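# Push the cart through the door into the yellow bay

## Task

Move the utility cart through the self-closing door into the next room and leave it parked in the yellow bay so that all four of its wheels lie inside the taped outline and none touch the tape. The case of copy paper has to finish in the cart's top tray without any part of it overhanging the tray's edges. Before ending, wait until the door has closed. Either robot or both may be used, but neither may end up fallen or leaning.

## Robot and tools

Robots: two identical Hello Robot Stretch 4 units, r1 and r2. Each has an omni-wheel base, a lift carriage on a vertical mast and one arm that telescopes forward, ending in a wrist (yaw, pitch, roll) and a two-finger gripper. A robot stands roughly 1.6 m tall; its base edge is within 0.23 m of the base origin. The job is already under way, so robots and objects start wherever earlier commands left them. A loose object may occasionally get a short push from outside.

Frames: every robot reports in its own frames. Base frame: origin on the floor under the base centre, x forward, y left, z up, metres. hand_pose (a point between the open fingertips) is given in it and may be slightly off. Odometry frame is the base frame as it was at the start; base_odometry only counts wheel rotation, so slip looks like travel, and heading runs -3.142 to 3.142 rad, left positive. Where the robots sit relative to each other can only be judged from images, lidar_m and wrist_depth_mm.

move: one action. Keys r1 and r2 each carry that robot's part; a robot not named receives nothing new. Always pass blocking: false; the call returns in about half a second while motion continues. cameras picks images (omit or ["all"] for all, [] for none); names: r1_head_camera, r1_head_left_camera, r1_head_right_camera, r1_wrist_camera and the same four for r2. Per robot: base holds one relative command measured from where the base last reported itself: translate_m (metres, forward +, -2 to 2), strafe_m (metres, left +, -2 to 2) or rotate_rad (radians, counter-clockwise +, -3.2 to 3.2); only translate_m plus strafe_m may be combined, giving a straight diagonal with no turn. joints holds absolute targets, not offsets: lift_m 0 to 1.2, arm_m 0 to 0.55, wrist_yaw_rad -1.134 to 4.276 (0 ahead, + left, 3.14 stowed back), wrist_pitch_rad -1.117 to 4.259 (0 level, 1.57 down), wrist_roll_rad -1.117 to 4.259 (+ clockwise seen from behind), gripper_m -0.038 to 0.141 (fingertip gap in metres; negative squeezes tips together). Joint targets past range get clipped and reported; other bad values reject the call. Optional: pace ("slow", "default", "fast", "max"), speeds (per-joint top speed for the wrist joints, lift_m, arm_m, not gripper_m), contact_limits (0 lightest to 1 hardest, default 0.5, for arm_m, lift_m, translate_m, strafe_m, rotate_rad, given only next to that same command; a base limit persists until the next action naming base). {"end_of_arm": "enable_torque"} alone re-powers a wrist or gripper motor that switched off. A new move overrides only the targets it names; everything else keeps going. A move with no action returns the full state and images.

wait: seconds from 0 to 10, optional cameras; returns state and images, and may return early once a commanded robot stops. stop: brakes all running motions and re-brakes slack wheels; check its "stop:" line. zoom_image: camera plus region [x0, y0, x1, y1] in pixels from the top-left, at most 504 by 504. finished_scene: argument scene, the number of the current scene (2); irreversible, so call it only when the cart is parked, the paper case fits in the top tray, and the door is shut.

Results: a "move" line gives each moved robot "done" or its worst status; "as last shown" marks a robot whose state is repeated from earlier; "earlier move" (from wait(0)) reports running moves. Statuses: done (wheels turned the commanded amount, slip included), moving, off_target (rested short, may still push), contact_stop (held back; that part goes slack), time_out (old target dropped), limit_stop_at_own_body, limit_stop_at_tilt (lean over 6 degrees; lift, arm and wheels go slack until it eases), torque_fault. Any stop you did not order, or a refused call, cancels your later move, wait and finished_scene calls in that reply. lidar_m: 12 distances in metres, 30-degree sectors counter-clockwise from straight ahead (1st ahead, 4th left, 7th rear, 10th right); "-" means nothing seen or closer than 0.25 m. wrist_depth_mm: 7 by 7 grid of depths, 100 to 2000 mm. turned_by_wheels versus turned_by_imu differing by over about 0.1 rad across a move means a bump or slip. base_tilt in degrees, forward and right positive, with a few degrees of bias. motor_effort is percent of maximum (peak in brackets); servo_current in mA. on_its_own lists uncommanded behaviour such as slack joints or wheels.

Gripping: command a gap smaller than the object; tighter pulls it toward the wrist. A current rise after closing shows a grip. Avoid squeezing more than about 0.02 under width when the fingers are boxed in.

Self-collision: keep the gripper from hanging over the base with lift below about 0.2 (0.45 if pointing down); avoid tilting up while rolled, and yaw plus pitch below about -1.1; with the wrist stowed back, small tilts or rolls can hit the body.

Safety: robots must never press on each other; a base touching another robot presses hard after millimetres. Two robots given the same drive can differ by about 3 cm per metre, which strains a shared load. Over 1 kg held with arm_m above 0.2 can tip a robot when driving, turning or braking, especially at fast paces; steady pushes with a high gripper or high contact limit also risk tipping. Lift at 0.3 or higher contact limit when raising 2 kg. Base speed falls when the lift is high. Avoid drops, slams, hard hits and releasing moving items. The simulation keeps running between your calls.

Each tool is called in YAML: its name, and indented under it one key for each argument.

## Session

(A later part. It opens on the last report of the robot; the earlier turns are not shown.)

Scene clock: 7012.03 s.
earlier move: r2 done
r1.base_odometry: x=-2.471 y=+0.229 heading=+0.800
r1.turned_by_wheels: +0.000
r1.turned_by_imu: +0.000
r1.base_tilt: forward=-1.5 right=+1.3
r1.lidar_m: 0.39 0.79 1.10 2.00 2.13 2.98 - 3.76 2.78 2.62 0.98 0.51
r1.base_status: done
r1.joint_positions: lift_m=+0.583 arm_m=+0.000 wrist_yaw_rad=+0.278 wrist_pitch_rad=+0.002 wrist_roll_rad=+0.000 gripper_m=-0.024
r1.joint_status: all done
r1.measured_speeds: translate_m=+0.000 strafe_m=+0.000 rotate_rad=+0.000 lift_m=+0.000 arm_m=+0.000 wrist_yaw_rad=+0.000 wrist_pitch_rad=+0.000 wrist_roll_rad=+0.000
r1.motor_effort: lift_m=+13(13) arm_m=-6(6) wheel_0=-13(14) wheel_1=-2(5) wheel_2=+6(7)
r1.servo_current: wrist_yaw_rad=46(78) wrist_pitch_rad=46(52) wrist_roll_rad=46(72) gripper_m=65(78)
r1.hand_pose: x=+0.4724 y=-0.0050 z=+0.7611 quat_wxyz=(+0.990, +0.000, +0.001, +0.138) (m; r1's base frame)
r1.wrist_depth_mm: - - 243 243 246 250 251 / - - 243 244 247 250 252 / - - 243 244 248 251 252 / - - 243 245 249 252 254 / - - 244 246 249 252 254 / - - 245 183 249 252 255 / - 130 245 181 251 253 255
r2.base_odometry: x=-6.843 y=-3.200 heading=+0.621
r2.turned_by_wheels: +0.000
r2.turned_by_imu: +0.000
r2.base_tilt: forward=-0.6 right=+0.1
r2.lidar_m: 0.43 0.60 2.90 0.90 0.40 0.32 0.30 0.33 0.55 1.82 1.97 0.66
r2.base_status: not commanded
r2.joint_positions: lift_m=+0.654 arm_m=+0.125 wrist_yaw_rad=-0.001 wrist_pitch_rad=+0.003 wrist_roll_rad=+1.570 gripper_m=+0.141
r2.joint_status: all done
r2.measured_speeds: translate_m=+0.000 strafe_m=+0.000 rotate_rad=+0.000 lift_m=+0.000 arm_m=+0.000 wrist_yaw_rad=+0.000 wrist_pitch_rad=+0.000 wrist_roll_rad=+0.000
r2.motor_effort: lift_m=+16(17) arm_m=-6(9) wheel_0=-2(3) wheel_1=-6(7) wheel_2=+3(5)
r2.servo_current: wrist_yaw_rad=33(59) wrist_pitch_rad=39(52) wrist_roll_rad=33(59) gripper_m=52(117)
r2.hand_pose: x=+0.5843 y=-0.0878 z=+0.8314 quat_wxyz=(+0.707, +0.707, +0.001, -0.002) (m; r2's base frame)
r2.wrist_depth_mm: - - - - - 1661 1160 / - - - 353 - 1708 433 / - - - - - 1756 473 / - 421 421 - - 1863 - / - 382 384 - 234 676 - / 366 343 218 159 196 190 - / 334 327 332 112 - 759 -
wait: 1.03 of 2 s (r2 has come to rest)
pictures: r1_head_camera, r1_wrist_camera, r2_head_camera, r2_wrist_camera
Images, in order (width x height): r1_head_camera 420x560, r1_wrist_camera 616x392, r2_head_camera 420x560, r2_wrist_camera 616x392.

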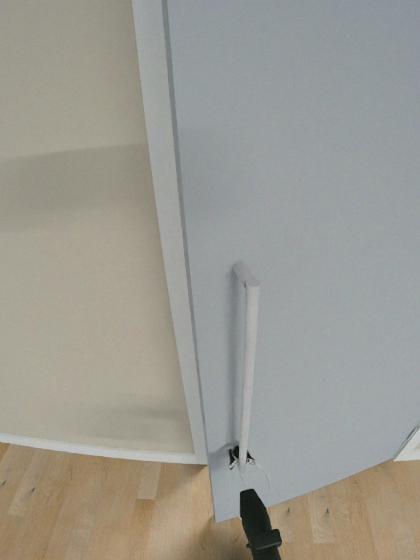

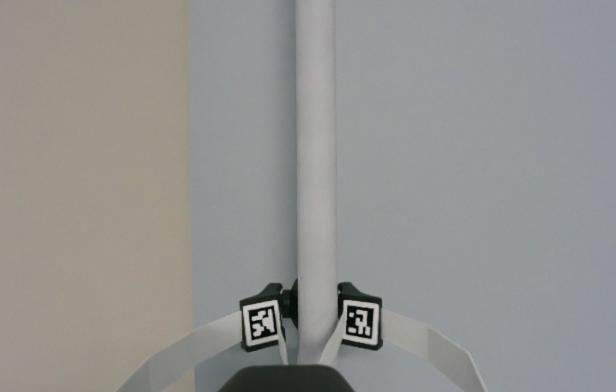

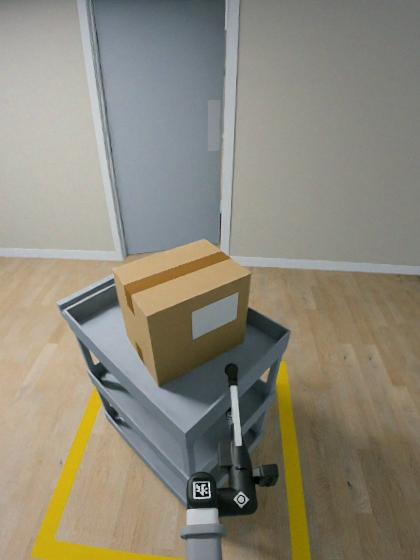

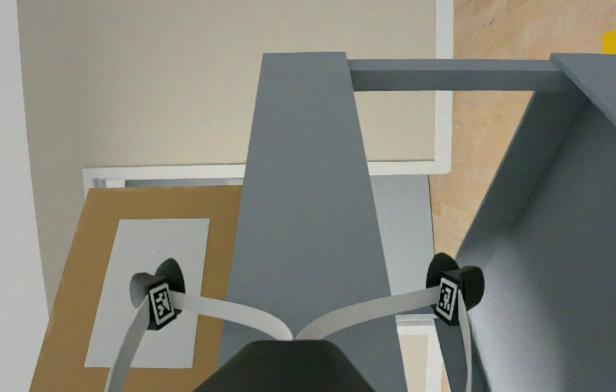

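move:
  r1: {"base":{"translate_m":0.108,"strafe_m":0.066},"joints":{"wrist_yaw_rad":0.147},"pace":"slow","speeds":{"wrist_yaw_rad":0.1}}
  r2: {"joints":{"arm_m":0.1},"contact_limits":{"arm_m":0},"speeds":{"arm_m":0.03}}
  blocking: false
  cameras: ["r1_wrist_camera","r2_wrist_camera","r2_head_camera"]

wait:
  seconds: 3
  cameras: ["r1_wrist_camera","r2_wrist_camera","r2_head_camera","r1_head_camera"]

Scene clock: 7033.23 s.
move: r1 moving; r2 moving
r1.base_odometry: x=-2.468 y=+0.243 heading=+0.800
r1.turned_by_wheels: +0.000
r1.turned_by_imu: +0.000
r1.base_tilt: forward=-1.5 right=+1.3
r1.lidar_m: 0.39 0.75 1.04 1.98 2.12 2.98 - 3.75 2.83 2.57 0.94 0.53
r1.base_status: translate_m moving; strafe_m moving
r1.joint_positions: lift_m=+0.583 arm_m=+0.000 wrist_yaw_rad=+0.237 wrist_pitch_rad=+0.002 wrist_roll_rad=+0.000 gripper_m=-0.024
r1.joint_status: wrist_yaw_rad moving
r1.measured_speeds: translate_m=+0.047 strafe_m=+0.030 rotate_rad=-0.002 lift_m=+0.000 arm_m=+0.000 wrist_yaw_rad=-0.100 wrist_pitch_rad=+0.000 wrist_roll_rad=+0.000
r1.motor_effort: lift_m=+13(13) arm_m=-6(6) wheel_0=-8(14) wheel_1=+1(4) wheel_2=+3(7)
r1.servo_current: wrist_yaw_rad=33(72) wrist_pitch_rad=46(52) wrist_roll_rad=39(59) gripper_m=72(72)
r1.hand_pose: x=+0.4719 y=-0.0173 z=+0.7611 quat_wxyz=(+0.993, +0.000, +0.001, +0.118) (m; r1's base frame)
r1.wrist_depth_mm: - - 241 244 248 251 255 / - - 241 245 249 252 255 / - - 243 180 249 252 254 / - - 243 245 250 253 255 / - - 244 182 250 254 256 / - - 243 183 249 254 256 / - 133 245 182 250 255 257
r2.base_odometry: x=-6.843 y=-3.200 heading=+0.621
r2.turned_by_wheels: +0.000
r2.turned_by_imu: +0.000
r2.base_tilt: forward=-0.7 right=+0.1
r2.lidar_m: 0.43 0.57 2.91 0.92 0.41 0.32 0.31 0.34 0.56 1.82 1.95 0.66
r2.base_status: not commanded
r2.joint_positions: lift_m=+0.654 arm_m=+0.111 wrist_yaw_rad=-0.001 wrist_pitch_rad=+0.003 wrist_roll_rad=+1.570 gripper_m=+0.141
r2.joint_status: arm_m moving
r2.measured_speeds: translate_m=+0.000 strafe_m=+0.000 rotate_rad=+0.000 lift_m=+0.000 arm_m=-0.030 wrist_yaw_rad=+0.000 wrist_pitch_rad=+0.000 wrist_roll_rad=+0.000
r2.motor_effort: lift_m=+16(16) arm_m=-6(12) wheel_0=-2(2) wheel_1=-6(6) wheel_2=+4(4)
r2.servo_current: wrist_yaw_rad=52(52) wrist_pitch_rad=39(46) wrist_roll_rad=39(65) gripper_m=46(59)
r2.contact_limits: arm_m 0
r2.hand_pose: x=+0.5704 y=-0.0878 z=+0.8314 quat_wxyz=(+0.707, +0.707, +0.001, -0.002) (m; r2's base frame)
r2.wrist_depth_mm: - - - - - 1661 1160 / - - - 368 - 1661 449 / - - - - - 1756 500 / - 430 430 - - 1708 - / - 394 394 - 243 676 - / - 349 219 160 196 190 - / 340 338 340 112 - 750 -
pictures: r1_wrist_camera, r2_head_camera, r2_wrist_camera
Images, in order (width x height): r1_wrist_camera 616x392, r2_head_camera 420x560, r2_wrist_camera 616x392.

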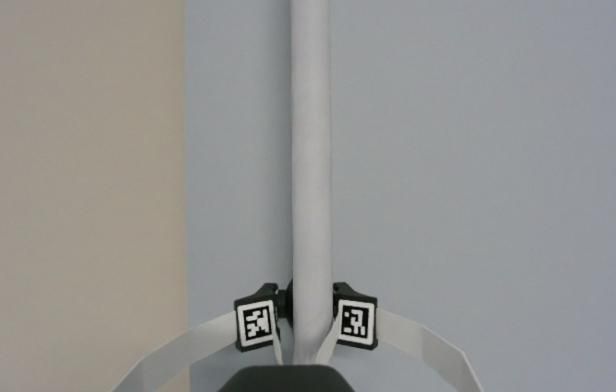

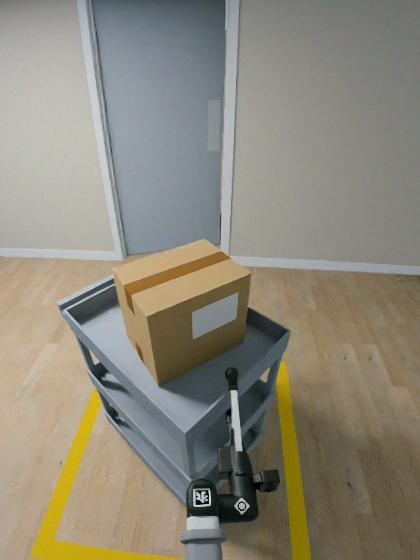

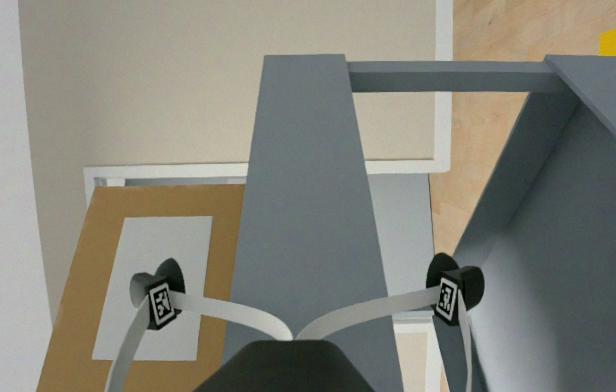

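Scene clock: 7033.93 s.
earlier move: r1 moving; r2 done
r1.base_odometry: x=-2.454 y=+0.304 heading=+0.800
r1.turned_by_wheels: +0.000
r1.turned_by_imu: +0.000
r1.base_tilt: forward=-1.5 right=+1.3
r1.lidar_m: 0.43 0.70 1.01 1.96 2.07 2.93 - 3.79 2.85 2.38 0.85 0.50
r1.base_status: translate_m moving; strafe_m moving
r1.joint_positions: lift_m=+0.583 arm_m=+0.000 wrist_yaw_rad=+0.167 wrist_pitch_rad=+0.002 wrist_roll_rad=+0.000 gripper_m=-0.024
r1.joint_status: wrist_yaw_rad moving
r1.measured_speeds: translate_m=+0.085 strafe_m=+0.054 rotate_rad=-0.005 lift_m=+0.000 arm_m=+0.000 wrist_yaw_rad=-0.100 wrist_pitch_rad=+0.000 wrist_roll_rad=+0.000
r1.motor_effort: lift_m=+13(13) arm_m=-6(6) wheel_0=-8(14) wheel_1=+4(6) wheel_2=+2(7)
r1.servo_current: wrist_yaw_rad=20(72) wrist_pitch_rad=39(52) wrist_roll_rad=46(59) gripper_m=72(72)
r1.hand_pose: x=+0.4700 y=-0.0383 z=+0.7611 quat_wxyz=(+0.997, +0.000, +0.001, +0.083) (m; r1's base frame)
r1.wrist_depth_mm: - - 241 243 247 251 254 / - - 242 244 248 252 254 / - - 243 179 249 252 255 / - - 243 245 250 252 256 / - - 244 181 250 254 256 / - - 243 183 249 254 256 / - 134 245 182 250 255 258
r2.base_odometry: x=-6.843 y=-3.200 heading=+0.621
r2.turned_by_wheels: +0.000
r2.turned_by_imu: +0.000
r2.base_tilt: forward=-0.7 right=+0.1
r2.lidar_m: 0.43 0.59 2.90 0.96 0.41 0.31 0.31 0.33 0.55 1.83 1.97 0.65
r2.base_status: not commanded
r2.joint_positions: lift_m=+0.654 arm_m=+0.100 wrist_yaw_rad=-0.001 wrist_pitch_rad=+0.003 wrist_roll_rad=+1.570 gripper_m=+0.141
r2.joint_status: all done
r2.measured_speeds: translate_m=+0.000 strafe_m=+0.000 rotate_rad=+0.000 lift_m=+0.000 arm_m=+0.000 wrist_yaw_rad=+0.000 wrist_pitch_rad=+0.000 wrist_roll_rad=+0.000
r2.motor_effort: lift_m=+16(16) arm_m=-7(12) wheel_0=-2(2) wheel_1=-6(6) wheel_2=+4(4)
r2.servo_current: wrist_yaw_rad=46(59) wrist_pitch_rad=46(46) wrist_roll_rad=46(65) gripper_m=52(59)
r2.contact_limits: arm_m 0
r2.hand_pose: x=+0.5594 y=-0.0878 z=+0.8314 quat_wxyz=(+0.707, +0.707, +0.001, -0.002) (m; r2's base frame)
r2.wrist_depth_mm: - - - - - 1708 1160 / - - - 382 - 1756 459 / - - - - - 1708 496 / - 442 439 - - 1756 - / - 404 402 - - 691 - / - 362 364 160 219 190 - / 355 345 345 112 - 798 -
wait: 0.70 of 3 s (r2 has come to rest)
pictures: r1_head_camera, r1_wrist_camera, r2_head_camera, r2_wrist_camera
Images, in order (width x height): r1_head_camera 420x560, r1_wrist_camera 616x392, r2_head_camera 420x560, r2_wrist_camera 616x392.

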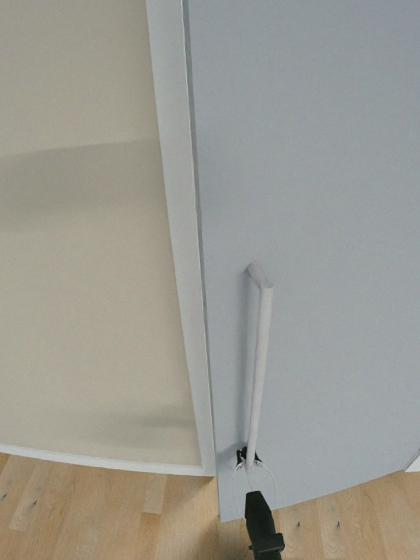

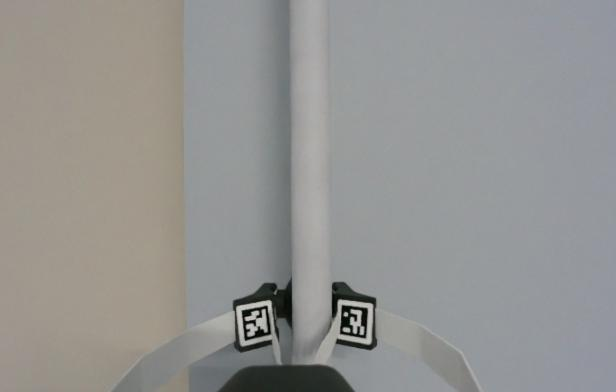

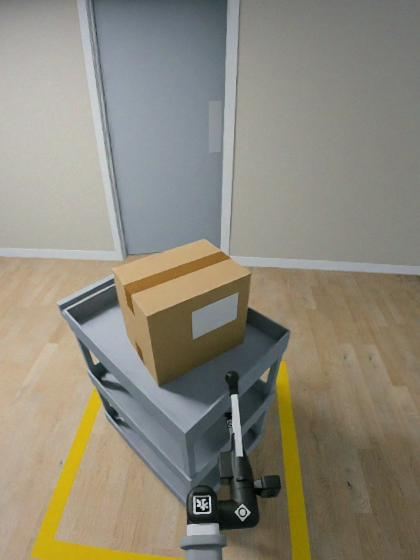

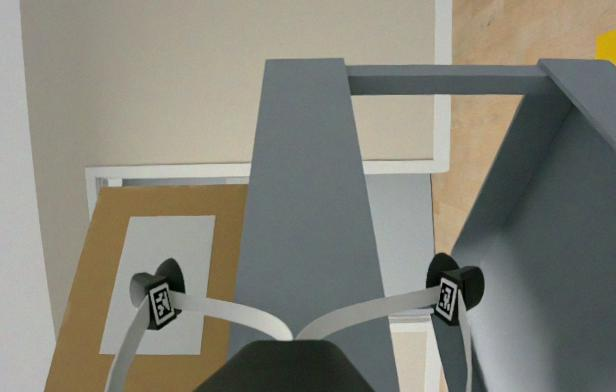

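move:
  r2: {"joints":{"arm_m":0.0},"contact_limits":{"arm_m":0},"speeds":{"arm_m":0.05}}
  blocking: false
  cameras: []

wait:
  seconds: 3
  cameras: ["r1_wrist_camera","r2_wrist_camera","r2_head_camera","r1_head_camera"]

Scene clock: 7038.97 s.
earlier move: r1 done
move: r2 moving
r1.base_odometry: x=-2.443 y=+0.353 heading=+0.799
r1.turned_by_wheels: +0.000
r1.turned_by_imu: -0.001
r1.base_tilt: forward=-1.5 right=+1.3
r1.lidar_m: 0.41 0.65 0.93 1.93 2.05 2.85 - 3.82 2.88 2.24 0.80 0.47
r1.base_status: done
r1.joint_positions: lift_m=+0.583 arm_m=+0.000 wrist_yaw_rad=+0.146 wrist_pitch_rad=+0.002 wrist_roll_rad=+0.000 gripper_m=-0.024
r1.joint_status: all done
r1.measured_speeds: translate_m=+0.000 strafe_m=+0.000 rotate_rad=+0.000 lift_m=+0.000 arm_m=+0.000 wrist_yaw_rad=+0.000 wrist_pitch_rad=+0.000 wrist_roll_rad=+0.000
r1.motor_effort: lift_m=+13(13) arm_m=-6(6) wheel_0=-13(13) wheel_1=-1(1) wheel_2=+5(5)
r1.servo_current: wrist_yaw_rad=65(65) wrist_pitch_rad=39(46) wrist_roll_rad=46(65) gripper_m=65(72)
r1.hand_pose: x=+0.4691 y=-0.0445 z=+0.7611 quat_wxyz=(+0.997, +0.000, +0.001, +0.073) (m; r1's base frame)
r1.wrist_depth_mm: - - 241 243 248 250 253 / - - 242 244 248 251 254 / - - 243 244 248 251 254 / - - 243 244 249 252 254 / - - 243 244 249 253 255 / - - 243 185 250 253 256 / - 130 244 179 251 254 257
r2.base_odometry: x=-6.843 y=-3.200 heading=+0.621
r2.turned_by_wheels: +0.000
r2.turned_by_imu: +0.001
r2.base_tilt: forward=-0.7 right=+0.0
r2.lidar_m: 0.43 0.57 2.90 0.92 0.44 0.32 0.31 0.36 0.56 1.82 1.94 0.61
r2.base_status: not commanded
r2.joint_positions: lift_m=+0.654 arm_m=+0.078 wrist_yaw_rad=-0.001 wrist_pitch_rad=+0.003 wrist_roll_rad=+1.570 gripper_m=+0.141
r2.joint_status: arm_m moving
r2.measured_speeds: translate_m=+0.000 strafe_m=+0.000 rotate_rad=+0.000 lift_m=+0.000 arm_m=-0.050 wrist_yaw_rad=+0.000 wrist_pitch_rad=+0.000 wrist_roll_rad=+0.000
r2.motor_effort: lift_m=+16(16) arm_m=-10(11) wheel_0=-2(2) wheel_1=-6(6) wheel_2=+4(4)
r2.servo_current: wrist_yaw_rad=46(52) wrist_pitch_rad=39(52) wrist_roll_rad=52(52) gripper_m=52(52)
r2.contact_limits: arm_m 0
r2.hand_pose: x=+0.5374 y=-0.0878 z=+0.8314 quat_wxyz=(+0.707, +0.707, +0.001, -0.002) (m; r2's base frame)
r2.wrist_depth_mm: - - - - - 1661 1138 / - - - - - 1661 484 / - - - - - 1756 517 / - 466 459 - - 661 - / - 424 424 - - 691 - / - 379 379 159 224 188 - / - 362 368 112 - 798 -
pictures: none
No camera images: "cameras" was empty.

Scene clock: 7040.87 s.
earlier move: r2 done
r1.base_odometry: x=-2.443 y=+0.353 heading=+0.799
r1.turned_by_wheels: +0.000
r1.turned_by_imu: +0.000
r1.base_tilt: forward=-1.5 right=+1.3
r1.lidar_m: 0.39 0.67 0.95 1.93 2.04 2.86 - 3.83 2.90 2.28 0.78 0.49
r1.base_status: done
r1.joint_positions: lift_m=+0.583 arm_m=+0.000 wrist_yaw_rad=+0.146 wrist_pitch_rad=+0.002 wrist_roll_rad=+0.000 gripper_m=-0.024
r1.joint_status: all done
r1.measured_speeds: translate_m=+0.000 strafe_m=+0.000 rotate_rad=+0.000 lift_m=+0.000 arm_m=+0.000 wrist_yaw_rad=+0.000 wrist_pitch_rad=+0.000 wrist_roll_rad=+0.000
r1.motor_effort: lift_m=+13(13) arm_m=-6(6) wheel_0=-13(13) wheel_1=+0(1) wheel_2=+5(5)
r1.servo_current: wrist_yaw_rad=46(65) wrist_pitch_rad=39(52) wrist_roll_rad=52(72) gripper_m=65(78)
r1.hand_pose: x=+0.4691 y=-0.0445 z=+0.7611 quat_wxyz=(+0.997, +0.000, +0.001, +0.073) (m; r1's base frame)
r1.wrist_depth_mm: - - 242 243 248 250 253 / - - 242 244 247 251 253 / - - 243 244 249 251 254 / - - 244 244 249 251 255 / - - 243 244 250 252 255 / - - 243 184 250 253 255 / - 130 245 179 251 255 256
r2.base_odometry: x=-6.843 y=-3.200 heading=+0.621
r2.turned_by_wheels: +0.000
r2.turned_by_imu: +0.000
r2.base_tilt: forward=-0.7 right=+0.1
r2.lidar_m: 0.41 0.58 2.91 0.93 0.42 0.34 0.30 0.34 0.55 1.83 1.96 0.65
r2.base_status: not commanded
r2.joint_positions: lift_m=+0.654 arm_m=+0.000 wrist_yaw_rad=-0.001 wrist_pitch_rad=+0.003 wrist_roll_rad=+1.570 gripper_m=+0.141
r2.joint_status: all done
r2.measured_speeds: translate_m=+0.000 strafe_m=+0.000 rotate_rad=+0.000 lift_m=+0.000 arm_m=+0.000 wrist_yaw_rad=+0.000 wrist_pitch_rad=+0.000 wrist_roll_rad=+0.000
r2.motor_effort: lift_m=+16(17) arm_m=-7(11) wheel_0=-2(3) wheel_1=-6(7) wheel_2=+4(4)
r2.servo_current: wrist_yaw_rad=46(59) wrist_pitch_rad=46(52) wrist_roll_rad=39(59) gripper_m=46(59)
r2.contact_limits: arm_m 0
r2.hand_pose: x=+0.4594 y=-0.0878 z=+0.8314 quat_wxyz=(+0.707, +0.707, +0.001, -0.002) (m; r2's base frame)
r2.wrist_depth_mm: - - - - - 1708 1138 / - - - - - 1661 1182 / - - - - - 1661 - / - - 539 - - 715 - / - 512 496 - - 768 - / - 445 442 159 306 190 - / - 430 433 112 - - -
wait: 1.90 of 3 s (r2 has come to rest)
pictures: r1_head_camera, r1_wrist_camera, r2_head_camera, r2_wrist_camera
Images, in order (width x height): r1_head_camera 420x560, r1_wrist_camera 616x392, r2_head_camera 420x560, r2_wrist_camera 616x392.

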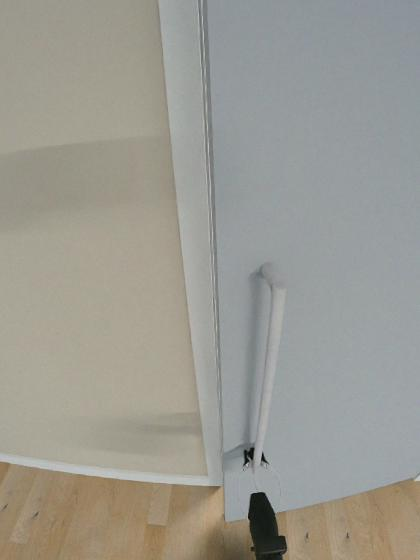

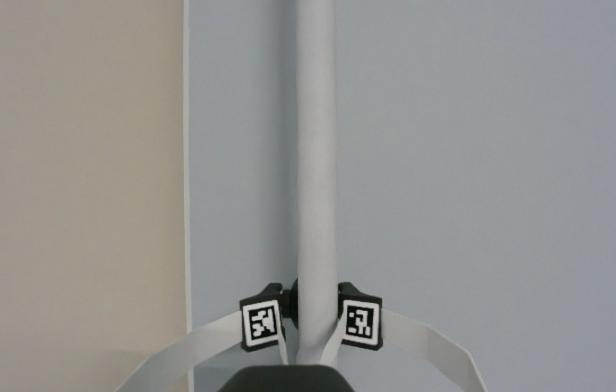

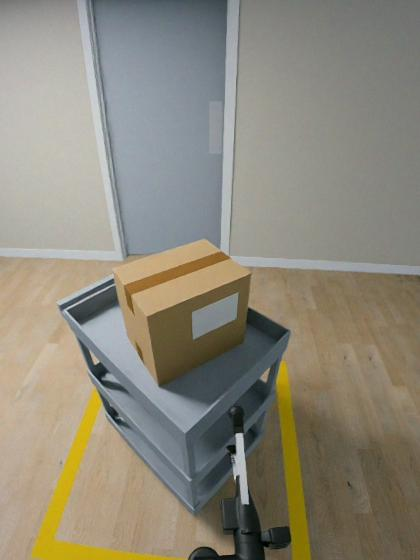

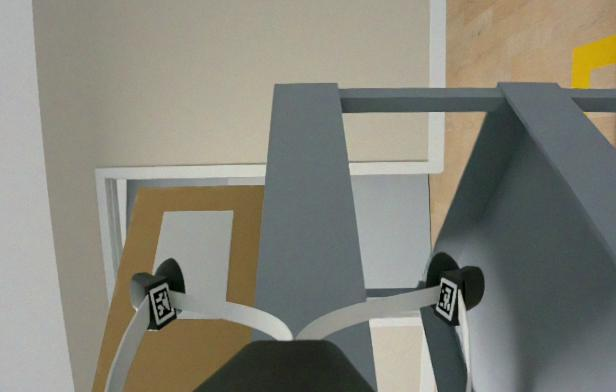

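move:
  r1: {"base":{"translate_m":0.069,"strafe_m":0.029},"joints":{"wrist_yaw_rad":0.067},"pace":"slow","speeds":{"wrist_yaw_rad":0.1}}
  r2: {"joints":{"lift_m":0.9},"pace":"default"}
  blocking: false
  cameras: []

wait:
  seconds: 2
  cameras: ["r2_head_camera","r2_head_left_camera","r2_head_right_camera","r2_wrist_camera","r1_wrist_camera"]

Scene clock: 7063.50 s.
move: r1 moving; r2 moving
r1.base_odometry: x=-2.438 y=+0.365 heading=+0.800
r1.turned_by_wheels: +0.000
r1.turned_by_imu: +0.000
r1.base_tilt: forward=-1.6 right=+1.3
r1.lidar_m: 0.41 0.63 0.91 1.92 2.03 2.89 - 3.86 2.89 2.19 0.78 0.50
r1.base_status: translate_m moving; strafe_m moving
r1.joint_positions: lift_m=+0.583 arm_m=+0.000 wrist_yaw_rad=+0.105 wrist_pitch_rad=+0.002 wrist_roll_rad=+0.000 gripper_m=-0.024
r1.joint_status: wrist_yaw_rad moving
r1.measured_speeds: translate_m=+0.048 strafe_m=+0.020 rotate_rad=+0.000 lift_m=+0.000 arm_m=+0.000 wrist_yaw_rad=-0.096 wrist_pitch_rad=+0.000 wrist_roll_rad=+0.000
r1.motor_effort: lift_m=+13(13) arm_m=-6(6) wheel_0=+0(13) wheel_1=+5(5) wheel_2=-2(5)
r1.servo_current: wrist_yaw_rad=39(78) wrist_pitch_rad=46(46) wrist_roll_rad=39(65) gripper_m=65(72)
r1.hand_pose: x=+0.4671 y=-0.0566 z=+0.7611 quat_wxyz=(+0.999, +0.000, +0.001, +0.053) (m; r1's base frame)
r1.wrist_depth_mm: - - 240 242 248 253 257 / - - 241 243 249 253 257 / - - 242 179 250 254 257 / - - 241 244 252 254 259 / - - 243 180 251 255 259 / - - 242 180 249 256 259 / - 135 243 181 251 257 260
r2.base_odometry: x=-6.843 y=-3.200 heading=+0.621
r2.turned_by_wheels: +0.000
r2.turned_by_imu: +0.000
r2.base_tilt: forward=-0.7 right=+0.0
r2.lidar_m: 0.41 0.57 2.92 0.94 0.41 0.33 0.30 0.36 0.56 1.83 1.97 0.64
r2.base_status: not commanded
r2.joint_positions: lift_m=+0.692 arm_m=+0.000 wrist_yaw_rad=-0.001 wrist_pitch_rad=+0.003 wrist_roll_rad=+1.570 gripper_m=+0.141
r2.joint_status: lift_m moving
r2.measured_speeds: translate_m=+0.000 strafe_m=+0.000 rotate_rad=+0.000 lift_m=+0.146 arm_m=+0.000 wrist_yaw_rad=+0.000 wrist_pitch_rad=+0.000 wrist_roll_rad=+0.000
r2.motor_effort: lift_m=+23(24) arm_m=-7(7) wheel_0=-2(2) wheel_1=-6(6) wheel_2=+4(4)
r2.servo_current: wrist_yaw_rad=39(52) wrist_pitch_rad=46(46) wrist_roll_rad=52(59) gripper_m=46(52)
r2.contact_limits: arm_m 0
r2.hand_pose: x=+0.4594 y=-0.0878 z=+0.8690 quat_wxyz=(+0.707, +0.707, +0.001, -0.002) (m; r2's base frame)
r2.wrist_depth_mm: - - - - - 1708 1229 / - - - - - 1808 1138 / - - - - - 1921 - / - - 544 539 - 750 - / - - 500 492 336 809 - / - - 442 167 220 190 - / - 433 433 112 - 842 -
pictures: none
No camera images: "cameras" was empty.

Scene clock: 7064.93 s.
earlier move: r1 done; r2 moving
r1.base_odometry: x=-2.415 y=+0.422 heading=+0.799
r1.turned_by_wheels: +0.000
r1.turned_by_imu: +0.000
r1.base_tilt: forward=-1.5 right=+1.3
r1.lidar_m: 0.38 0.56 0.82 1.90 2.01 2.82 - 3.89 2.89 2.03 0.74 0.48
r1.base_status: done
r1.joint_positions: lift_m=+0.583 arm_m=+0.000 wrist_yaw_rad=+0.067 wrist_pitch_rad=+0.002 wrist_roll_rad=+0.000 gripper_m=-0.024
r1.joint_status: all done
r1.measured_speeds: translate_m=+0.000 strafe_m=+0.000 rotate_rad=+0.000 lift_m=+0.000 arm_m=+0.000 wrist_yaw_rad=+0.000 wrist_pitch_rad=+0.000 wrist_roll_rad=+0.000
r1.motor_effort: lift_m=+13(13) arm_m=-4(6) wheel_0=-6(13) wheel_1=-1(7) wheel_2=+7(7)
r1.servo_current: wrist_yaw_rad=46(78) wrist_pitch_rad=39(52) wrist_roll_rad=46(65) gripper_m=65(72)
r1.hand_pose: x=+0.4646 y=-0.0679 z=+0.7611 quat_wxyz=(+0.999, +0.000, +0.001, +0.033) (m; r1's base frame)
r1.wrist_depth_mm: 355 349 242 243 247 250 252 / 357 349 242 243 248 251 252 / 357 351 244 184 249 251 254 / 357 355 243 245 249 252 254 / 359 353 245 183 250 253 255 / 362 355 244 185 248 253 255 / 362 355 180 182 250 255 256
r2.base_odometry: x=-6.843 y=-3.200 heading=+0.621
r2.turned_by_wheels: +0.000
r2.turned_by_imu: +0.000
r2.base_tilt: forward=-0.7 right=+0.1
r2.lidar_m: 0.42 0.56 2.93 0.91 0.42 0.33 0.30 0.37 0.55 1.84 1.96 0.66
r2.base_status: not commanded
r2.joint_positions: lift_m=+0.900 arm_m=+0.000 wrist_yaw_rad=-0.001 wrist_pitch_rad=+0.003 wrist_roll_rad=+1.570 gripper_m=+0.141
r2.joint_status: lift_m moving
r2.measured_speeds: translate_m=+0.000 strafe_m=+0.000 rotate_rad=+0.000 lift_m=+0.000 arm_m=+0.000 wrist_yaw_rad=+0.000 wrist_pitch_rad=+0.000 wrist_roll_rad=+0.000
r2.motor_effort: lift_m=+20(25) arm_m=-7(7) wheel_0=-2(3) wheel_1=-6(6) wheel_2=+4(4)
r2.servo_current: wrist_yaw_rad=52(59) wrist_pitch_rad=46(46) wrist_roll_rad=52(59) gripper_m=46(52)
r2.contact_limits: arm_m 0
r2.hand_pose: x=+0.4594 y=-0.0878 z=+1.0770 quat_wxyz=(+0.707, +0.707, +0.001, -0.002) (m; r2's base frame)
r2.wrist_depth_mm: - - - - - - 1499 / - - - - - - 1537 / - - - - - - 1430 / - - - - 539 530 - / - - - 512 496 492 - / - - - 466 442 442 413 / - - - 112 427 427 410
wait: 1.43 of 2 s (r1 has come to rest)
pictures: r1_wrist_camera, r2_head_camera, r2_head_left_camera, r2_head_right_camera, r2_wrist_camera
Images, in order (width x height): r1_wrist_camera 616x392, r2_head_camera 420x560, r2_head_left_camera 420x672, r2_head_right_camera 420x672, r2_wrist_camera 616x392.

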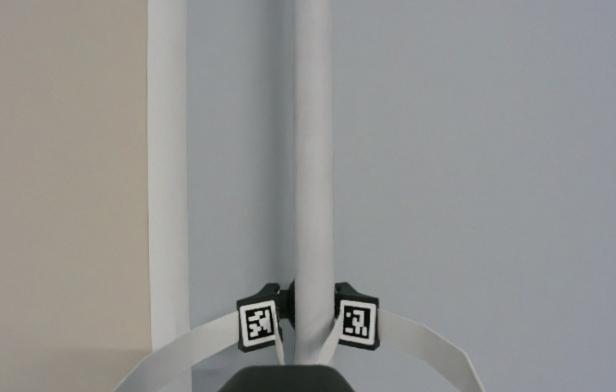

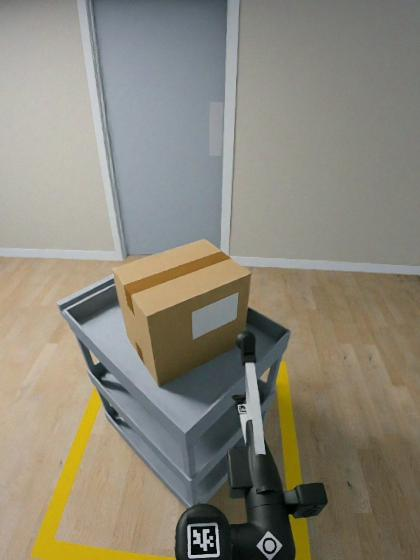

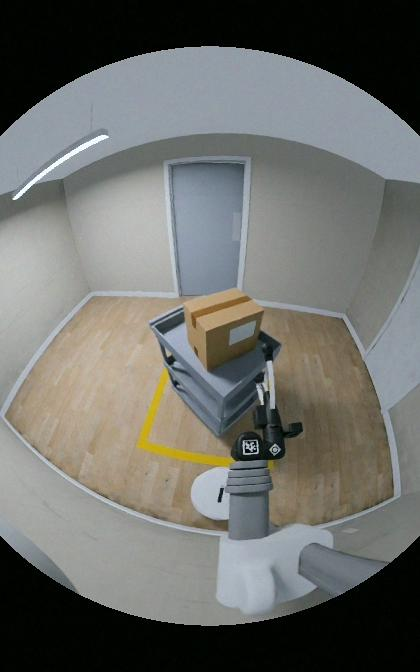

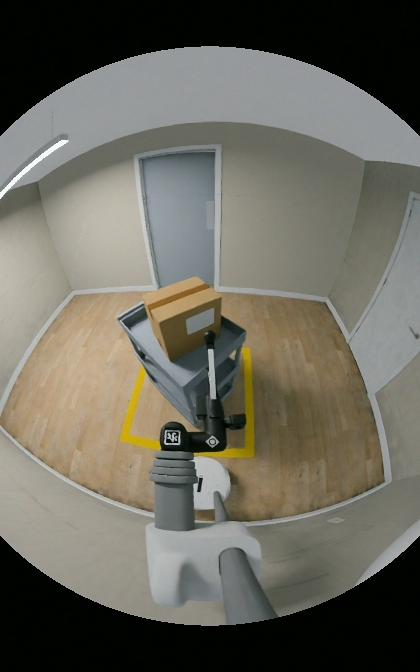

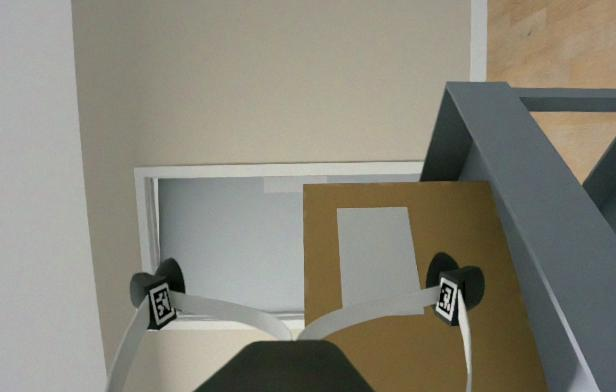

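move:
  r1: {"base":{"translate_m":0.047,"strafe_m":0.016},"joints":{"wrist_yaw_rad":0.016},"pace":"slow","speeds":{"wrist_yaw_rad":0.1}}
  blocking: false
  cameras: []

wait:
  seconds: 2
  cameras: ["r1_wrist_camera","r1_head_camera","r2_head_camera"]

Scene clock: 7098.07 s.
earlier move: r2 done
move: r1 moving
r1.base_odometry: x=-2.410 y=+0.434 heading=+0.800
r1.turned_by_wheels: +0.000
r1.turned_by_imu: +0.000
r1.base_tilt: forward=-1.6 right=+1.3
r1.lidar_m: 0.39 0.58 0.83 1.88 2.02 2.82 - 3.89 2.92 1.95 0.70 0.47
r1.base_status: translate_m moving; strafe_m moving
r1.joint_positions: lift_m=+0.583 arm_m=+0.000 wrist_yaw_rad=+0.024 wrist_pitch_rad=+0.002 wrist_roll_rad=+0.000 gripper_m=-0.024
r1.joint_status: wrist_yaw_rad moving
r1.measured_speeds: translate_m=+0.049 strafe_m=+0.017 rotate_rad=+0.001 lift_m=+0.000 arm_m=+0.000 wrist_yaw_rad=-0.150 wrist_pitch_rad=+0.000 wrist_roll_rad=+0.000
r1.motor_effort: lift_m=+13(13) arm_m=-4(5) wheel_0=-1(6) wheel_1=+2(6) wheel_2=-1(7)
r1.servo_current: wrist_yaw_rad=39(85) wrist_pitch_rad=46(46) wrist_roll_rad=59(59) gripper_m=72(72)
r1.hand_pose: x=+0.4614 y=-0.0804 z=+0.7611 quat_wxyz=(+1.000, +0.000, +0.001, +0.012) (m; r1's base frame)
r1.wrist_depth_mm: 342 338 240 242 247 252 255 / 342 342 241 243 248 252 255 / 343 340 242 178 248 253 256 / 345 342 242 244 250 253 258 / 345 342 242 180 250 254 257 / 345 343 242 180 250 254 258 / 347 330 244 180 251 256 259
r2.base_odometry: x=-6.843 y=-3.200 heading=+0.621
r2.turned_by_wheels: +0.000
r2.turned_by_imu: +0.000
r2.base_tilt: forward=-0.7 right=+0.1
r2.lidar_m: 0.42 0.58 2.89 0.91 0.42 0.31 0.31 0.35 0.55 1.83 1.95 0.66
r2.base_status: not commanded
r2.joint_positions: lift_m=+0.900 arm_m=+0.000 wrist_yaw_rad=-0.001 wrist_pitch_rad=+0.003 wrist_roll_rad=+1.570 gripper_m=+0.141
r2.joint_status: all done
r2.measured_speeds: translate_m=+0.000 strafe_m=+0.000 rotate_rad=+0.000 lift_m=+0.000 arm_m=+0.000 wrist_yaw_rad=+0.000 wrist_pitch_rad=+0.000 wrist_roll_rad=+0.000
r2.motor_effort: lift_m=+21(21) arm_m=-7(7) wheel_0=-2(2) wheel_1=-6(6) wheel_2=+4(4)
r2.servo_current: wrist_yaw_rad=46(52) wrist_pitch_rad=39(46) wrist_roll_rad=59(59) gripper_m=59(59)
r2.contact_limits: arm_m 0
r2.hand_pose: x=+0.4594 y=-0.0878 z=+1.0770 quat_wxyz=(+0.707, +0.707, +0.001, -0.002) (m; r2's base frame)
r2.wrist_depth_mm: - - - - - - 1537 / - - - - - - 1576 / - - - - - - 1397 / - - - - 539 525 - / - - - 508 496 496 - / - - - 466 449 442 410 / - - - 112 430 424 410
pictures: none
No camera images: "cameras" was empty.

Scene clock: 7099.27 s.
earlier move: r1 done
r1.base_odometry: x=-2.393 y=+0.467 heading=+0.799
r1.turned_by_wheels: -0.001
r1.turned_by_imu: -0.001
r1.base_tilt: forward=-1.5 right=+1.3
r1.lidar_m: 0.41 0.53 0.78 1.87 1.99 2.82 - 3.94 2.94 1.86 0.69 0.47
r1.base_status: done
r1.joint_positions: lift_m=+0.583 arm_m=+0.000 wrist_yaw_rad=+0.017 wrist_pitch_rad=+0.002 wrist_roll_rad=+0.000 gripper_m=-0.024
r1.joint_status: all done
r1.measured_speeds: translate_m=+0.000 strafe_m=+0.000 rotate_rad=+0.000 lift_m=+0.000 arm_m=+0.000 wrist_yaw_rad=+0.000 wrist_pitch_rad=+0.000 wrist_roll_rad=+0.000
r1.motor_effort: lift_m=+13(13) arm_m=-5(5) wheel_0=-7(7) wheel_1=-1(6) wheel_2=+3(7)
r1.servo_current: wrist_yaw_rad=33(85) wrist_pitch_rad=39(52) wrist_roll_rad=39(65) gripper_m=65(72)
r1.hand_pose: x=+0.4608 y=-0.0824 z=+0.7611 quat_wxyz=(+1.000, +0.000, +0.001, +0.009) (m; r1's base frame)
r1.wrist_depth_mm: 301 287 242 243 247 249 251 / 301 287 243 244 248 249 252 / 304 289 244 181 248 251 253 / 306 289 243 244 249 251 253 / 304 290 244 184 249 252 253 / 306 291 244 184 249 252 254 / 306 291 180 183 251 254 254
r2.base_odometry: x=-6.843 y=-3.200 heading=+0.621
r2.turned_by_wheels: +0.000
r2.turned_by_imu: +0.000
r2.base_tilt: forward=-0.7 right=+0.1
r2.lidar_m: 0.42 0.57 2.91 0.94 0.44 0.33 0.29 0.33 0.56 1.82 1.97 0.65
r2.base_status: not commanded
r2.joint_positions: lift_m=+0.900 arm_m=+0.000 wrist_yaw_rad=-0.001 wrist_pitch_rad=+0.003 wrist_roll_rad=+1.570 gripper_m=+0.141
r2.joint_status: all done
r2.measured_speeds: translate_m=+0.000 strafe_m=+0.000 rotate_rad=+0.000 lift_m=+0.000 arm_m=+0.000 wrist_yaw_rad=+0.000 wrist_pitch_rad=+0.000 wrist_roll_rad=+0.000
r2.motor_effort: lift_m=+21(21) arm_m=-7(8) wheel_0=-2(2) wheel_1=-6(6) wheel_2=+4(4)
r2.servo_current: wrist_yaw_rad=39(52) wrist_pitch_rad=46(46) wrist_roll_rad=46(59) gripper_m=52(59)
r2.contact_limits: arm_m 0
r2.hand_pose: x=+0.4594 y=-0.0878 z=+1.0770 quat_wxyz=(+0.707, +0.707, +0.001, -0.002) (m; r2's base frame)
r2.wrist_depth_mm: - - - - - - 1537 / - - - - - - 1537 / - - - - - - 1397 / - - - - 539 535 - / - - - 512 492 492 - / - - - 466 442 442 415 / - - - 112 430 430 410
wait: 1.20 of 2 s (r1 has come to rest)
pictures: r1_head_camera, r1_wrist_camera, r2_head_camera
Images, in order (width x height): r1_head_camera 420x560, r1_wrist_camera 616x392, r2_head_camera 420x560.

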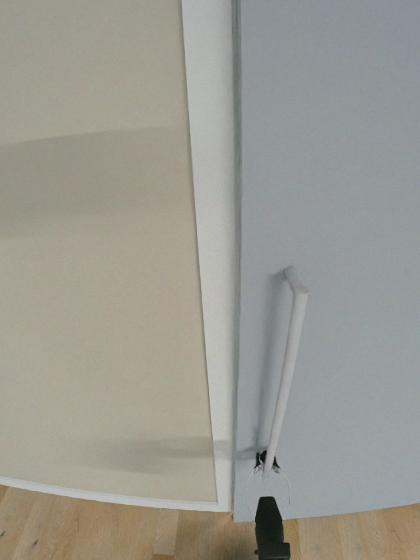

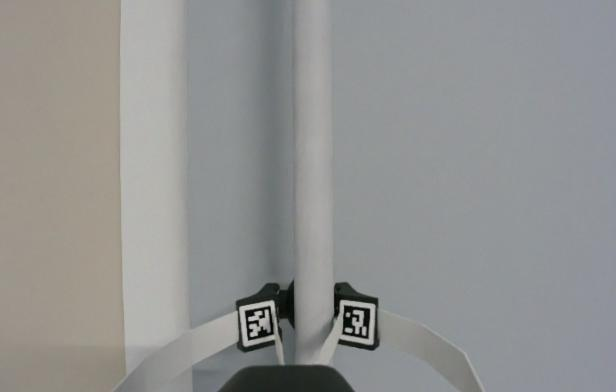

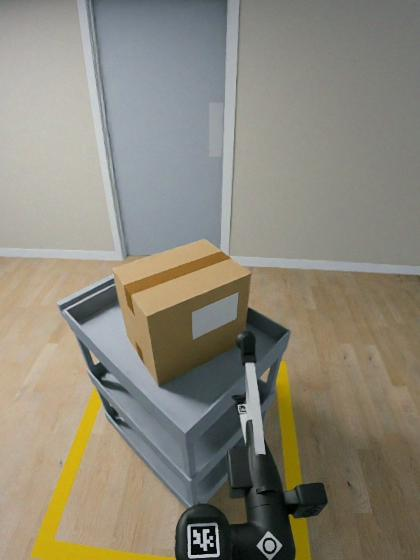

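move:
  r1: {"base":{"translate_m":0.047,"strafe_m":0.013},"joints":{"wrist_yaw_rad":-0.035},"pace":"slow","speeds":{"wrist_yaw_rad":0.1},"contact_limits":{"translate_m":0.2,"strafe_m":0.2}}
  blocking: false
  cameras: []

wait:
  seconds: 2
  cameras: ["r1_wrist_camera","r1_head_camera"]

r1: "contact_limits": translate_m and strafe_m are given together and make one move, which takes one limit: state it under one of them only
Scene clock: 7110.43 s.
r1.base_odometry: x=-2.393 y=+0.467 heading=+0.799
r1.turned_by_wheels: +0.000
r1.turned_by_imu: +0.000
r1.base_tilt: forward=-1.5 right=+1.3
r1.lidar_m: 0.39 0.53 0.76 1.88 1.98 2.78 - 3.91 2.92 1.83 0.67 0.47
r1.base_status: done
r1.joint_positions: lift_m=+0.583 arm_m=+0.000 wrist_yaw_rad=+0.017 wrist_pitch_rad=+0.002 wrist_roll_rad=+0.000 gripper_m=-0.024
r1.joint_status: all done
r1.measured_speeds: translate_m=+0.000 strafe_m=+0.000 rotate_rad=+0.000 lift_m=+0.000 arm_m=+0.000 wrist_yaw_rad=+0.000 wrist_pitch_rad=+0.000 wrist_roll_rad=+0.000
r1.motor_effort: lift_m=+13(13) arm_m=-4(5) wheel_0=-7(7) wheel_1=-1(6) wheel_2=+3(7)
r1.servo_current: wrist_yaw_rad=65(85) wrist_pitch_rad=33(52) wrist_roll_rad=52(65) gripper_m=65(72)
r1.hand_pose: x=+0.4608 y=-0.0824 z=+0.7611 quat_wxyz=(+1.000, +0.000, +0.001, +0.009) (m; r1's base frame)
r1.wrist_depth_mm: 301 287 242 243 247 248 252 / 301 287 242 244 248 250 252 / 303 289 243 181 248 250 252 / 303 289 244 245 248 252 253 / 306 291 245 184 249 252 254 / 306 290 244 184 249 252 254 / 306 290 180 182 251 254 255
r2.base_odometry: x=-6.843 y=-3.200 heading=+0.621
r2.turned_by_wheels: +0.000
r2.turned_by_imu: +0.000
r2.base_tilt: forward=-0.7 right=+0.1
r2.lidar_m: 0.44 0.55 2.90 0.96 0.43 0.31 0.31 0.36 0.55 1.81 1.92 0.63
r2.base_status: not commanded
r2.joint_positions: lift_m=+0.900 arm_m=+0.000 wrist_yaw_rad=-0.001 wrist_pitch_rad=+0.003 wrist_roll_rad=+1.570 gripper_m=+0.141
r2.joint_status: all done
r2.measured_speeds: translate_m=+0.000 strafe_m=+0.000 rotate_rad=+0.000 lift_m=+0.000 arm_m=+0.000 wrist_yaw_rad=+0.000 wrist_pitch_rad=+0.000 wrist_roll_rad=+0.000
r2.motor_effort: lift_m=+21(21) arm_m=-7(8) wheel_0=-2(2) wheel_1=-6(6) wheel_2=+4(4)
r2.servo_current: wrist_yaw_rad=52(52) wrist_pitch_rad=46(46) wrist_roll_rad=46(59) gripper_m=52(59)
r2.contact_limits: arm_m 0
r2.hand_pose: x=+0.4594 y=-0.0878 z=+1.0770 quat_wxyz=(+0.707, +0.707, +0.001, -0.002) (m; r2's base frame)
r2.wrist_depth_mm: - - - - - - 1499 / - - - - - - 1499 / - - - - - - 1366 / - - - - 535 530 - / - - - 508 492 496 - / - - - 466 445 439 407 / - - - 112 427 430 413
pictures: none

not run: a call was refused earlier in this reply.

move:
  r1: {"base":{"translate_m":0.047,"strafe_m":0.013},"joints":{"wrist_yaw_rad":-0.035},"pace":"slow","speeds":{"wrist_yaw_rad":0.1},"contact_limits":{"translate_m":0.2}}
  blocking: false
  cameras: []

wait:
  seconds: 2
  cameras: ["r1_wrist_camera","r1_head_camera"]

Scene clock: 7114.50 s.
move: r1 moving
r1.base_odometry: x=-2.387 y=+0.479 heading=+0.799
r1.turned_by_wheels: +0.000
r1.turned_by_imu: +0.000
r1.base_tilt: forward=-1.5 right=+1.3
r1.lidar_m: 0.38 0.53 0.73 1.89 1.98 2.81 - 3.92 2.92 1.81 0.66 0.45
r1.base_status: translate_m moving; strafe_m moving
r1.joint_positions: lift_m=+0.583 arm_m=+0.000 wrist_yaw_rad=-0.027 wrist_pitch_rad=+0.002 wrist_roll_rad=+0.000 gripper_m=-0.024
r1.joint_status: wrist_yaw_rad moving
r1.measured_speeds: translate_m=+0.048 strafe_m=+0.014 rotate_rad=-0.001 lift_m=+0.000 arm_m=+0.000 wrist_yaw_rad=-0.150 wrist_pitch_rad=+0.000 wrist_roll_rad=+0.000
r1.motor_effort: lift_m=+13(13) arm_m=-4(5) wheel_0=-2(9) wheel_1=+3(7) wheel_2=-2(3)
r1.servo_current: wrist_yaw_rad=52(72) wrist_pitch_rad=39(46) wrist_roll_rad=52(59) gripper_m=65(72)
r1.contact_limits: translate_m 0.2
r1.hand_pose: x=+0.4569 y=-0.0951 z=+0.7611 quat_wxyz=(+1.000, +0.000, +0.001, -0.013) (m; r1's base frame)
r1.wrist_depth_mm: 289 276 241 178 247 251 254 / 289 277 241 243 248 251 254 / 290 277 242 179 248 252 254 / 291 278 242 245 249 252 255 / 291 278 244 179 249 253 256 / 291 279 243 180 249 254 256 / 293 279 243 180 251 255 257
r2.base_odometry: x=-6.843 y=-3.200 heading=+0.621
r2.turned_by_wheels: +0.000
r2.turned_by_imu: +0.000
r2.base_tilt: forward=-0.7 right=+0.1
r2.lidar_m: 0.40 0.59 2.90 0.94 0.42 0.31 0.32 0.37 0.55 1.83 1.96 0.65
r2.base_status: not commanded
r2.joint_positions: lift_m=+0.900 arm_m=+0.000 wrist_yaw_rad=-0.001 wrist_pitch_rad=+0.003 wrist_roll_rad=+1.570 gripper_m=+0.141
r2.joint_status: not commanded
r2.measured_speeds: translate_m=+0.000 strafe_m=+0.000 rotate_rad=+0.000 lift_m=+0.000 arm_m=+0.000 wrist_yaw_rad=+0.000 wrist_pitch_rad=+0.000 wrist_roll_rad=+0.000
r2.motor_effort: lift_m=+21(21) arm_m=-7(7) wheel_0=-2(2) wheel_1=-6(6) wheel_2=+4(4)
r2.servo_current: wrist_yaw_rad=52(59) wrist_pitch_rad=46(46) wrist_roll_rad=33(59) gripper_m=52(59)
r2.contact_limits: arm_m 0
r2.hand_pose: x=+0.4594 y=-0.0878 z=+1.0770 quat_wxyz=(+0.707, +0.707, +0.001, -0.002) (m; r2's base frame)
r2.wrist_depth_mm: - - - - - - 1499 / - - - - - - 1537 / - - - - - - 1366 / - - - - 544 530 - / - - - 512 496 492 - / - - - 466 442 442 415 / - - - 112 430 427 413
pictures: none
No camera images: "cameras" was empty.

Scene clock: 7115.70 s.
earlier move: r1 done
r1.base_odometry: x=-2.370 y=+0.510 heading=+0.799
r1.turned_by_wheels: +0.000
r1.turned_by_imu: +0.000
r1.base_tilt: forward=-1.5 right=+1.3
r1.lidar_m: 0.40 0.49 0.68 1.86 1.97 2.78 - 3.94 2.95 1.70 0.64 0.44
r1.base_status: done
r1.joint_positions: lift_m=+0.583 arm_m=+0.000 wrist_yaw_rad=-0.032 wrist_pitch_rad=+0.002 wrist_roll_rad=+0.000 gripper_m=-0.024
r1.joint_status: all done
r1.measured_speeds: translate_m=+0.000 strafe_m=+0.000 rotate_rad=+0.000 lift_m=+0.000 arm_m=+0.000 wrist_yaw_rad=+0.000 wrist_pitch_rad=+0.000 wrist_roll_rad=+0.000
r1.motor_effort: lift_m=+13(13) arm_m=-4(5) wheel_0=-7(9) wheel_1=+0(7) wheel_2=+5(5)
r1.servo_current: wrist_yaw_rad=46(72) wrist_pitch_rad=46(46) wrist_roll_rad=46(65) gripper_m=72(72)
r1.contact_limits: translate_m 0.2
r1.hand_pose: x=+0.4564 y=-0.0967 z=+0.7611 quat_wxyz=(+1.000, +0.000, +0.001, -0.016) (m; r1's base frame)
r1.wrist_depth_mm: 251 239 243 244 245 249 249 / 252 239 244 244 247 248 249 / 252 240 245 181 248 249 250 / 253 241 244 245 248 249 250 / 254 242 245 183 249 250 251 / 254 242 245 184 249 250 252 / 254 243 180 182 250 253 253
r2.base_odometry: x=-6.843 y=-3.200 heading=+0.621
r2.turned_by_wheels: +0.000
r2.turned_by_imu: +0.000
r2.base_tilt: forward=-0.7 right=+0.0
r2.lidar_m: 0.41 0.58 2.92 0.94 0.43 0.33 0.30 0.36 0.55 1.83 1.93 0.68
r2.base_status: not commanded
r2.joint_positions: lift_m=+0.900 arm_m=+0.000 wrist_yaw_rad=-0.001 wrist_pitch_rad=+0.003 wrist_roll_rad=+1.570 gripper_m=+0.141
r2.joint_status: not commanded
r2.measured_speeds: translate_m=+0.000 strafe_m=+0.000 rotate_rad=+0.000 lift_m=+0.000 arm_m=+0.000 wrist_yaw_rad=+0.000 wrist_pitch_rad=+0.000 wrist_roll_rad=+0.000
r2.motor_effort: lift_m=+21(22) arm_m=-7(8) wheel_0=-2(2) wheel_1=-6(6) wheel_2=+4(4)
r2.servo_current: wrist_yaw_rad=33(59) wrist_pitch_rad=39(46) wrist_roll_rad=46(59) gripper_m=59(59)
r2.contact_limits: arm_m 0
r2.hand_pose: x=+0.4594 y=-0.0878 z=+1.0770 quat_wxyz=(+0.707, +0.707, +0.001, -0.002) (m; r2's base frame)
r2.wrist_depth_mm: - - - - - - 1499 / - - - - - - 1537 / - - - - - - 1397 / - - - - 539 530 - / - - - 517 488 496 - / - - - 466 445 439 413 / - - - 112 430 427 413
wait: 1.20 of 2 s (r1 has come to rest)
pictures: r1_head_camera, r1_wrist_camera
Images, in order (width x height): r1_head_camera 420x560, r1_wrist_camera 616x392.

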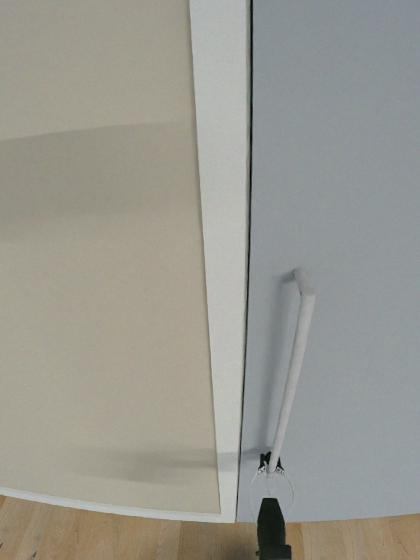

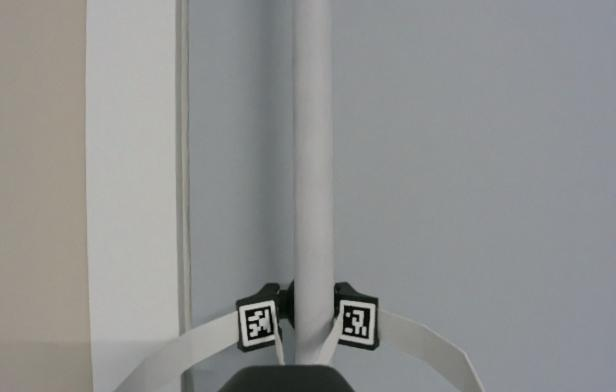

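move:
  r1: {"base":{"translate_m":0.024,"strafe_m":0.006},"joints":{"wrist_yaw_rad":-0.06},"pace":"slow","speeds":{"wrist_yaw_rad":0.1},"contact_limits":{"translate_m":0.2}}
  blocking: false
  cameras: []

wait:
  seconds: 2
  cameras: ["r1_wrist_camera","r1_head_camera"]

Scene clock: 7120.23 s.
move: r1 moving
r1.base_odometry: x=-2.363 y=+0.521 heading=+0.799
r1.turned_by_wheels: +0.000
r1.turned_by_imu: +0.000
r1.base_tilt: forward=-1.6 right=+1.2
r1.lidar_m: 0.39 0.49 0.67 1.86 1.96 2.76 - 3.90 2.92 1.65 0.63 0.39
r1.base_status: translate_m moving; strafe_m moving
r1.joint_positions: lift_m=+0.583 arm_m=+0.000 wrist_yaw_rad=-0.057 wrist_pitch_rad=+0.002 wrist_roll_rad=+0.000 gripper_m=-0.024
r1.joint_status: wrist_yaw_rad moving
r1.measured_speeds: translate_m=+0.048 strafe_m=+0.012 rotate_rad=+0.001 lift_m=+0.000 arm_m=+0.000 wrist_yaw_rad=+0.000 wrist_pitch_rad=+0.000 wrist_roll_rad=+0.000
r1.motor_effort: lift_m=+13(13) arm_m=-4(5) wheel_0=+2(7) wheel_1=+2(5) wheel_2=-1(7)
r1.servo_current: wrist_yaw_rad=52(65) wrist_pitch_rad=46(46) wrist_roll_rad=52(59) gripper_m=59(72)
r1.contact_limits: translate_m 0.2
r1.hand_pose: x=+0.4539 y=-0.1038 z=+0.7611 quat_wxyz=(+1.000, +0.000, +0.001, -0.029) (m; r1's base frame)
r1.wrist_depth_mm: 240 231 242 243 246 249 252 / 241 231 243 244 247 249 252 / 242 231 243 178 249 251 253 / 242 232 244 244 249 252 254 / 243 232 244 179 249 252 254 / 243 233 244 180 249 252 254 / 244 233 244 180 249 252 255
r2.base_odometry: x=-6.843 y=-3.200 heading=+0.621
r2.turned_by_wheels: +0.000
r2.turned_by_imu: +0.000
r2.base_tilt: forward=-0.7 right=+0.1
r2.lidar_m: 0.43 0.59 2.91 0.97 0.42 0.31 0.31 0.34 0.54 1.82 1.96 0.66
r2.base_status: not commanded
r2.joint_positions: lift_m=+0.900 arm_m=+0.000 wrist_yaw_rad=-0.001 wrist_pitch_rad=+0.003 wrist_roll_rad=+1.570 gripper_m=+0.141
r2.joint_status: not commanded
r2.measured_speeds: translate_m=+0.000 strafe_m=+0.000 rotate_rad=+0.000 lift_m=+0.000 arm_m=+0.000 wrist_yaw_rad=+0.000 wrist_pitch_rad=+0.000 wrist_roll_rad=+0.000
r2.motor_effort: lift_m=+21(21) arm_m=-7(8) wheel_0=-2(2) wheel_1=-6(6) wheel_2=+4(4)
r2.servo_current: wrist_yaw_rad=39(59) wrist_pitch_rad=39(46) wrist_roll_rad=26(52) gripper_m=46(52)
r2.contact_limits: arm_m 0
r2.hand_pose: x=+0.4594 y=-0.0878 z=+1.0770 quat_wxyz=(+0.707, +0.707, +0.001, -0.002) (m; r2's base frame)
r2.wrist_depth_mm: - - - - - - 1499 / - - - - - - 1499 / - - - - - - 1430 / - - - - 535 530 - / - - - 512 492 492 - / - - - 469 442 439 410 / - - - 112 430 430 410
pictures: none
No camera images: "cameras" was empty.

Scene clock: 7121.00 s.
earlier move: r1 done
r1.base_odometry: x=-2.357 y=+0.532 heading=+0.799
r1.turned_by_wheels: +0.000
r1.turned_by_imu: +0.000
r1.base_tilt: forward=-1.6 right=+1.3
r1.lidar_m: 0.40 0.45 0.69 1.86 1.98 2.80 - 3.96 2.96 1.59 0.62 0.41
r1.base_status: done
r1.joint_positions: lift_m=+0.583 arm_m=+0.000 wrist_yaw_rad=-0.059 wrist_pitch_rad=+0.002 wrist_roll_rad=+0.000 gripper_m=-0.024
r1.joint_status: all done
r1.measured_speeds: translate_m=+0.000 strafe_m=+0.000 rotate_rad=+0.000 lift_m=+0.000 arm_m=+0.000 wrist_yaw_rad=+0.000 wrist_pitch_rad=+0.000 wrist_roll_rad=+0.000
r1.motor_effort: lift_m=+13(13) arm_m=-4(5) wheel_0=+3(7) wheel_1=+2(5) wheel_2=-1(7)
r1.servo_current: wrist_yaw_rad=59(65) wrist_pitch_rad=46(46) wrist_roll_rad=72(72) gripper_m=72(72)
r1.contact_limits: translate_m 0.2
r1.hand_pose: x=+0.4537 y=-0.1042 z=+0.7611 quat_wxyz=(+1.000, +0.000, +0.001, -0.029) (m; r1's base frame)
r1.wrist_depth_mm: 226 217 235 236 240 244 246 / 227 217 235 236 240 244 247 / 228 218 235 171 241 244 248 / 228 219 236 237 242 245 248 / 229 220 236 172 243 246 249 / 229 220 236 173 243 247 250 / 229 219 237 173 244 248 250
r2.base_odometry: x=-6.843 y=-3.200 heading=+0.621
r2.turned_by_wheels: +0.000
r2.turned_by_imu: +0.000
r2.base_tilt: forward=-0.7 right=+0.1
r2.lidar_m: 0.44 0.59 2.90 0.94 0.42 0.32 0.30 0.35 0.55 1.82 1.95 0.62
r2.base_status: not commanded
r2.joint_positions: lift_m=+0.900 arm_m=+0.000 wrist_yaw_rad=-0.001 wrist_pitch_rad=+0.003 wrist_roll_rad=+1.570 gripper_m=+0.141
r2.joint_status: not commanded
r2.measured_speeds: translate_m=+0.000 strafe_m=+0.000 rotate_rad=+0.000 lift_m=+0.000 arm_m=+0.000 wrist_yaw_rad=+0.000 wrist_pitch_rad=+0.000 wrist_roll_rad=+0.000
r2.motor_effort: lift_m=+21(21) arm_m=-7(8) wheel_0=-2(2) wheel_1=-5(6) wheel_2=+4(4)
r2.servo_current: wrist_yaw_rad=46(65) wrist_pitch_rad=39(46) wrist_roll_rad=39(52) gripper_m=52(59)
r2.contact_limits: arm_m 0
r2.hand_pose: x=+0.4594 y=-0.0878 z=+1.0770 quat_wxyz=(+0.707, +0.707, +0.001, -0.002) (m; r2's base frame)
r2.wrist_depth_mm: - - - - - - 1499 / - - - - - - 1537 / - - - - - - 1366 / - - - - 539 525 - / - - - 521 496 496 - / - - - 466 442 445 413 / - - - 112 430 430 415
wait: 0.77 of 2 s (r1 has come to rest)
pictures: r1_head_camera, r1_wrist_camera
Images, in order (width x height): r1_head_camera 420x560, r1_wrist_camera 616x392.

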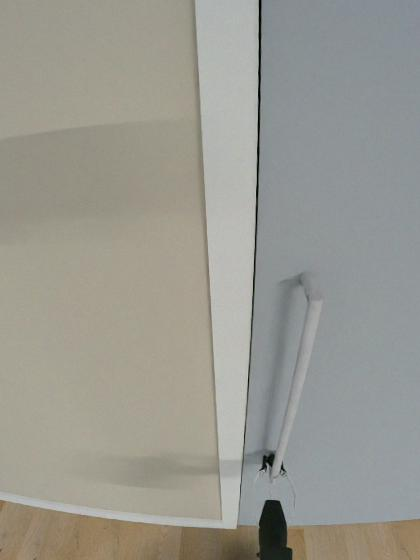

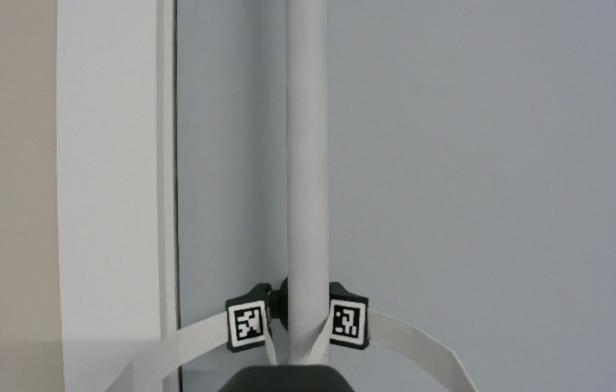

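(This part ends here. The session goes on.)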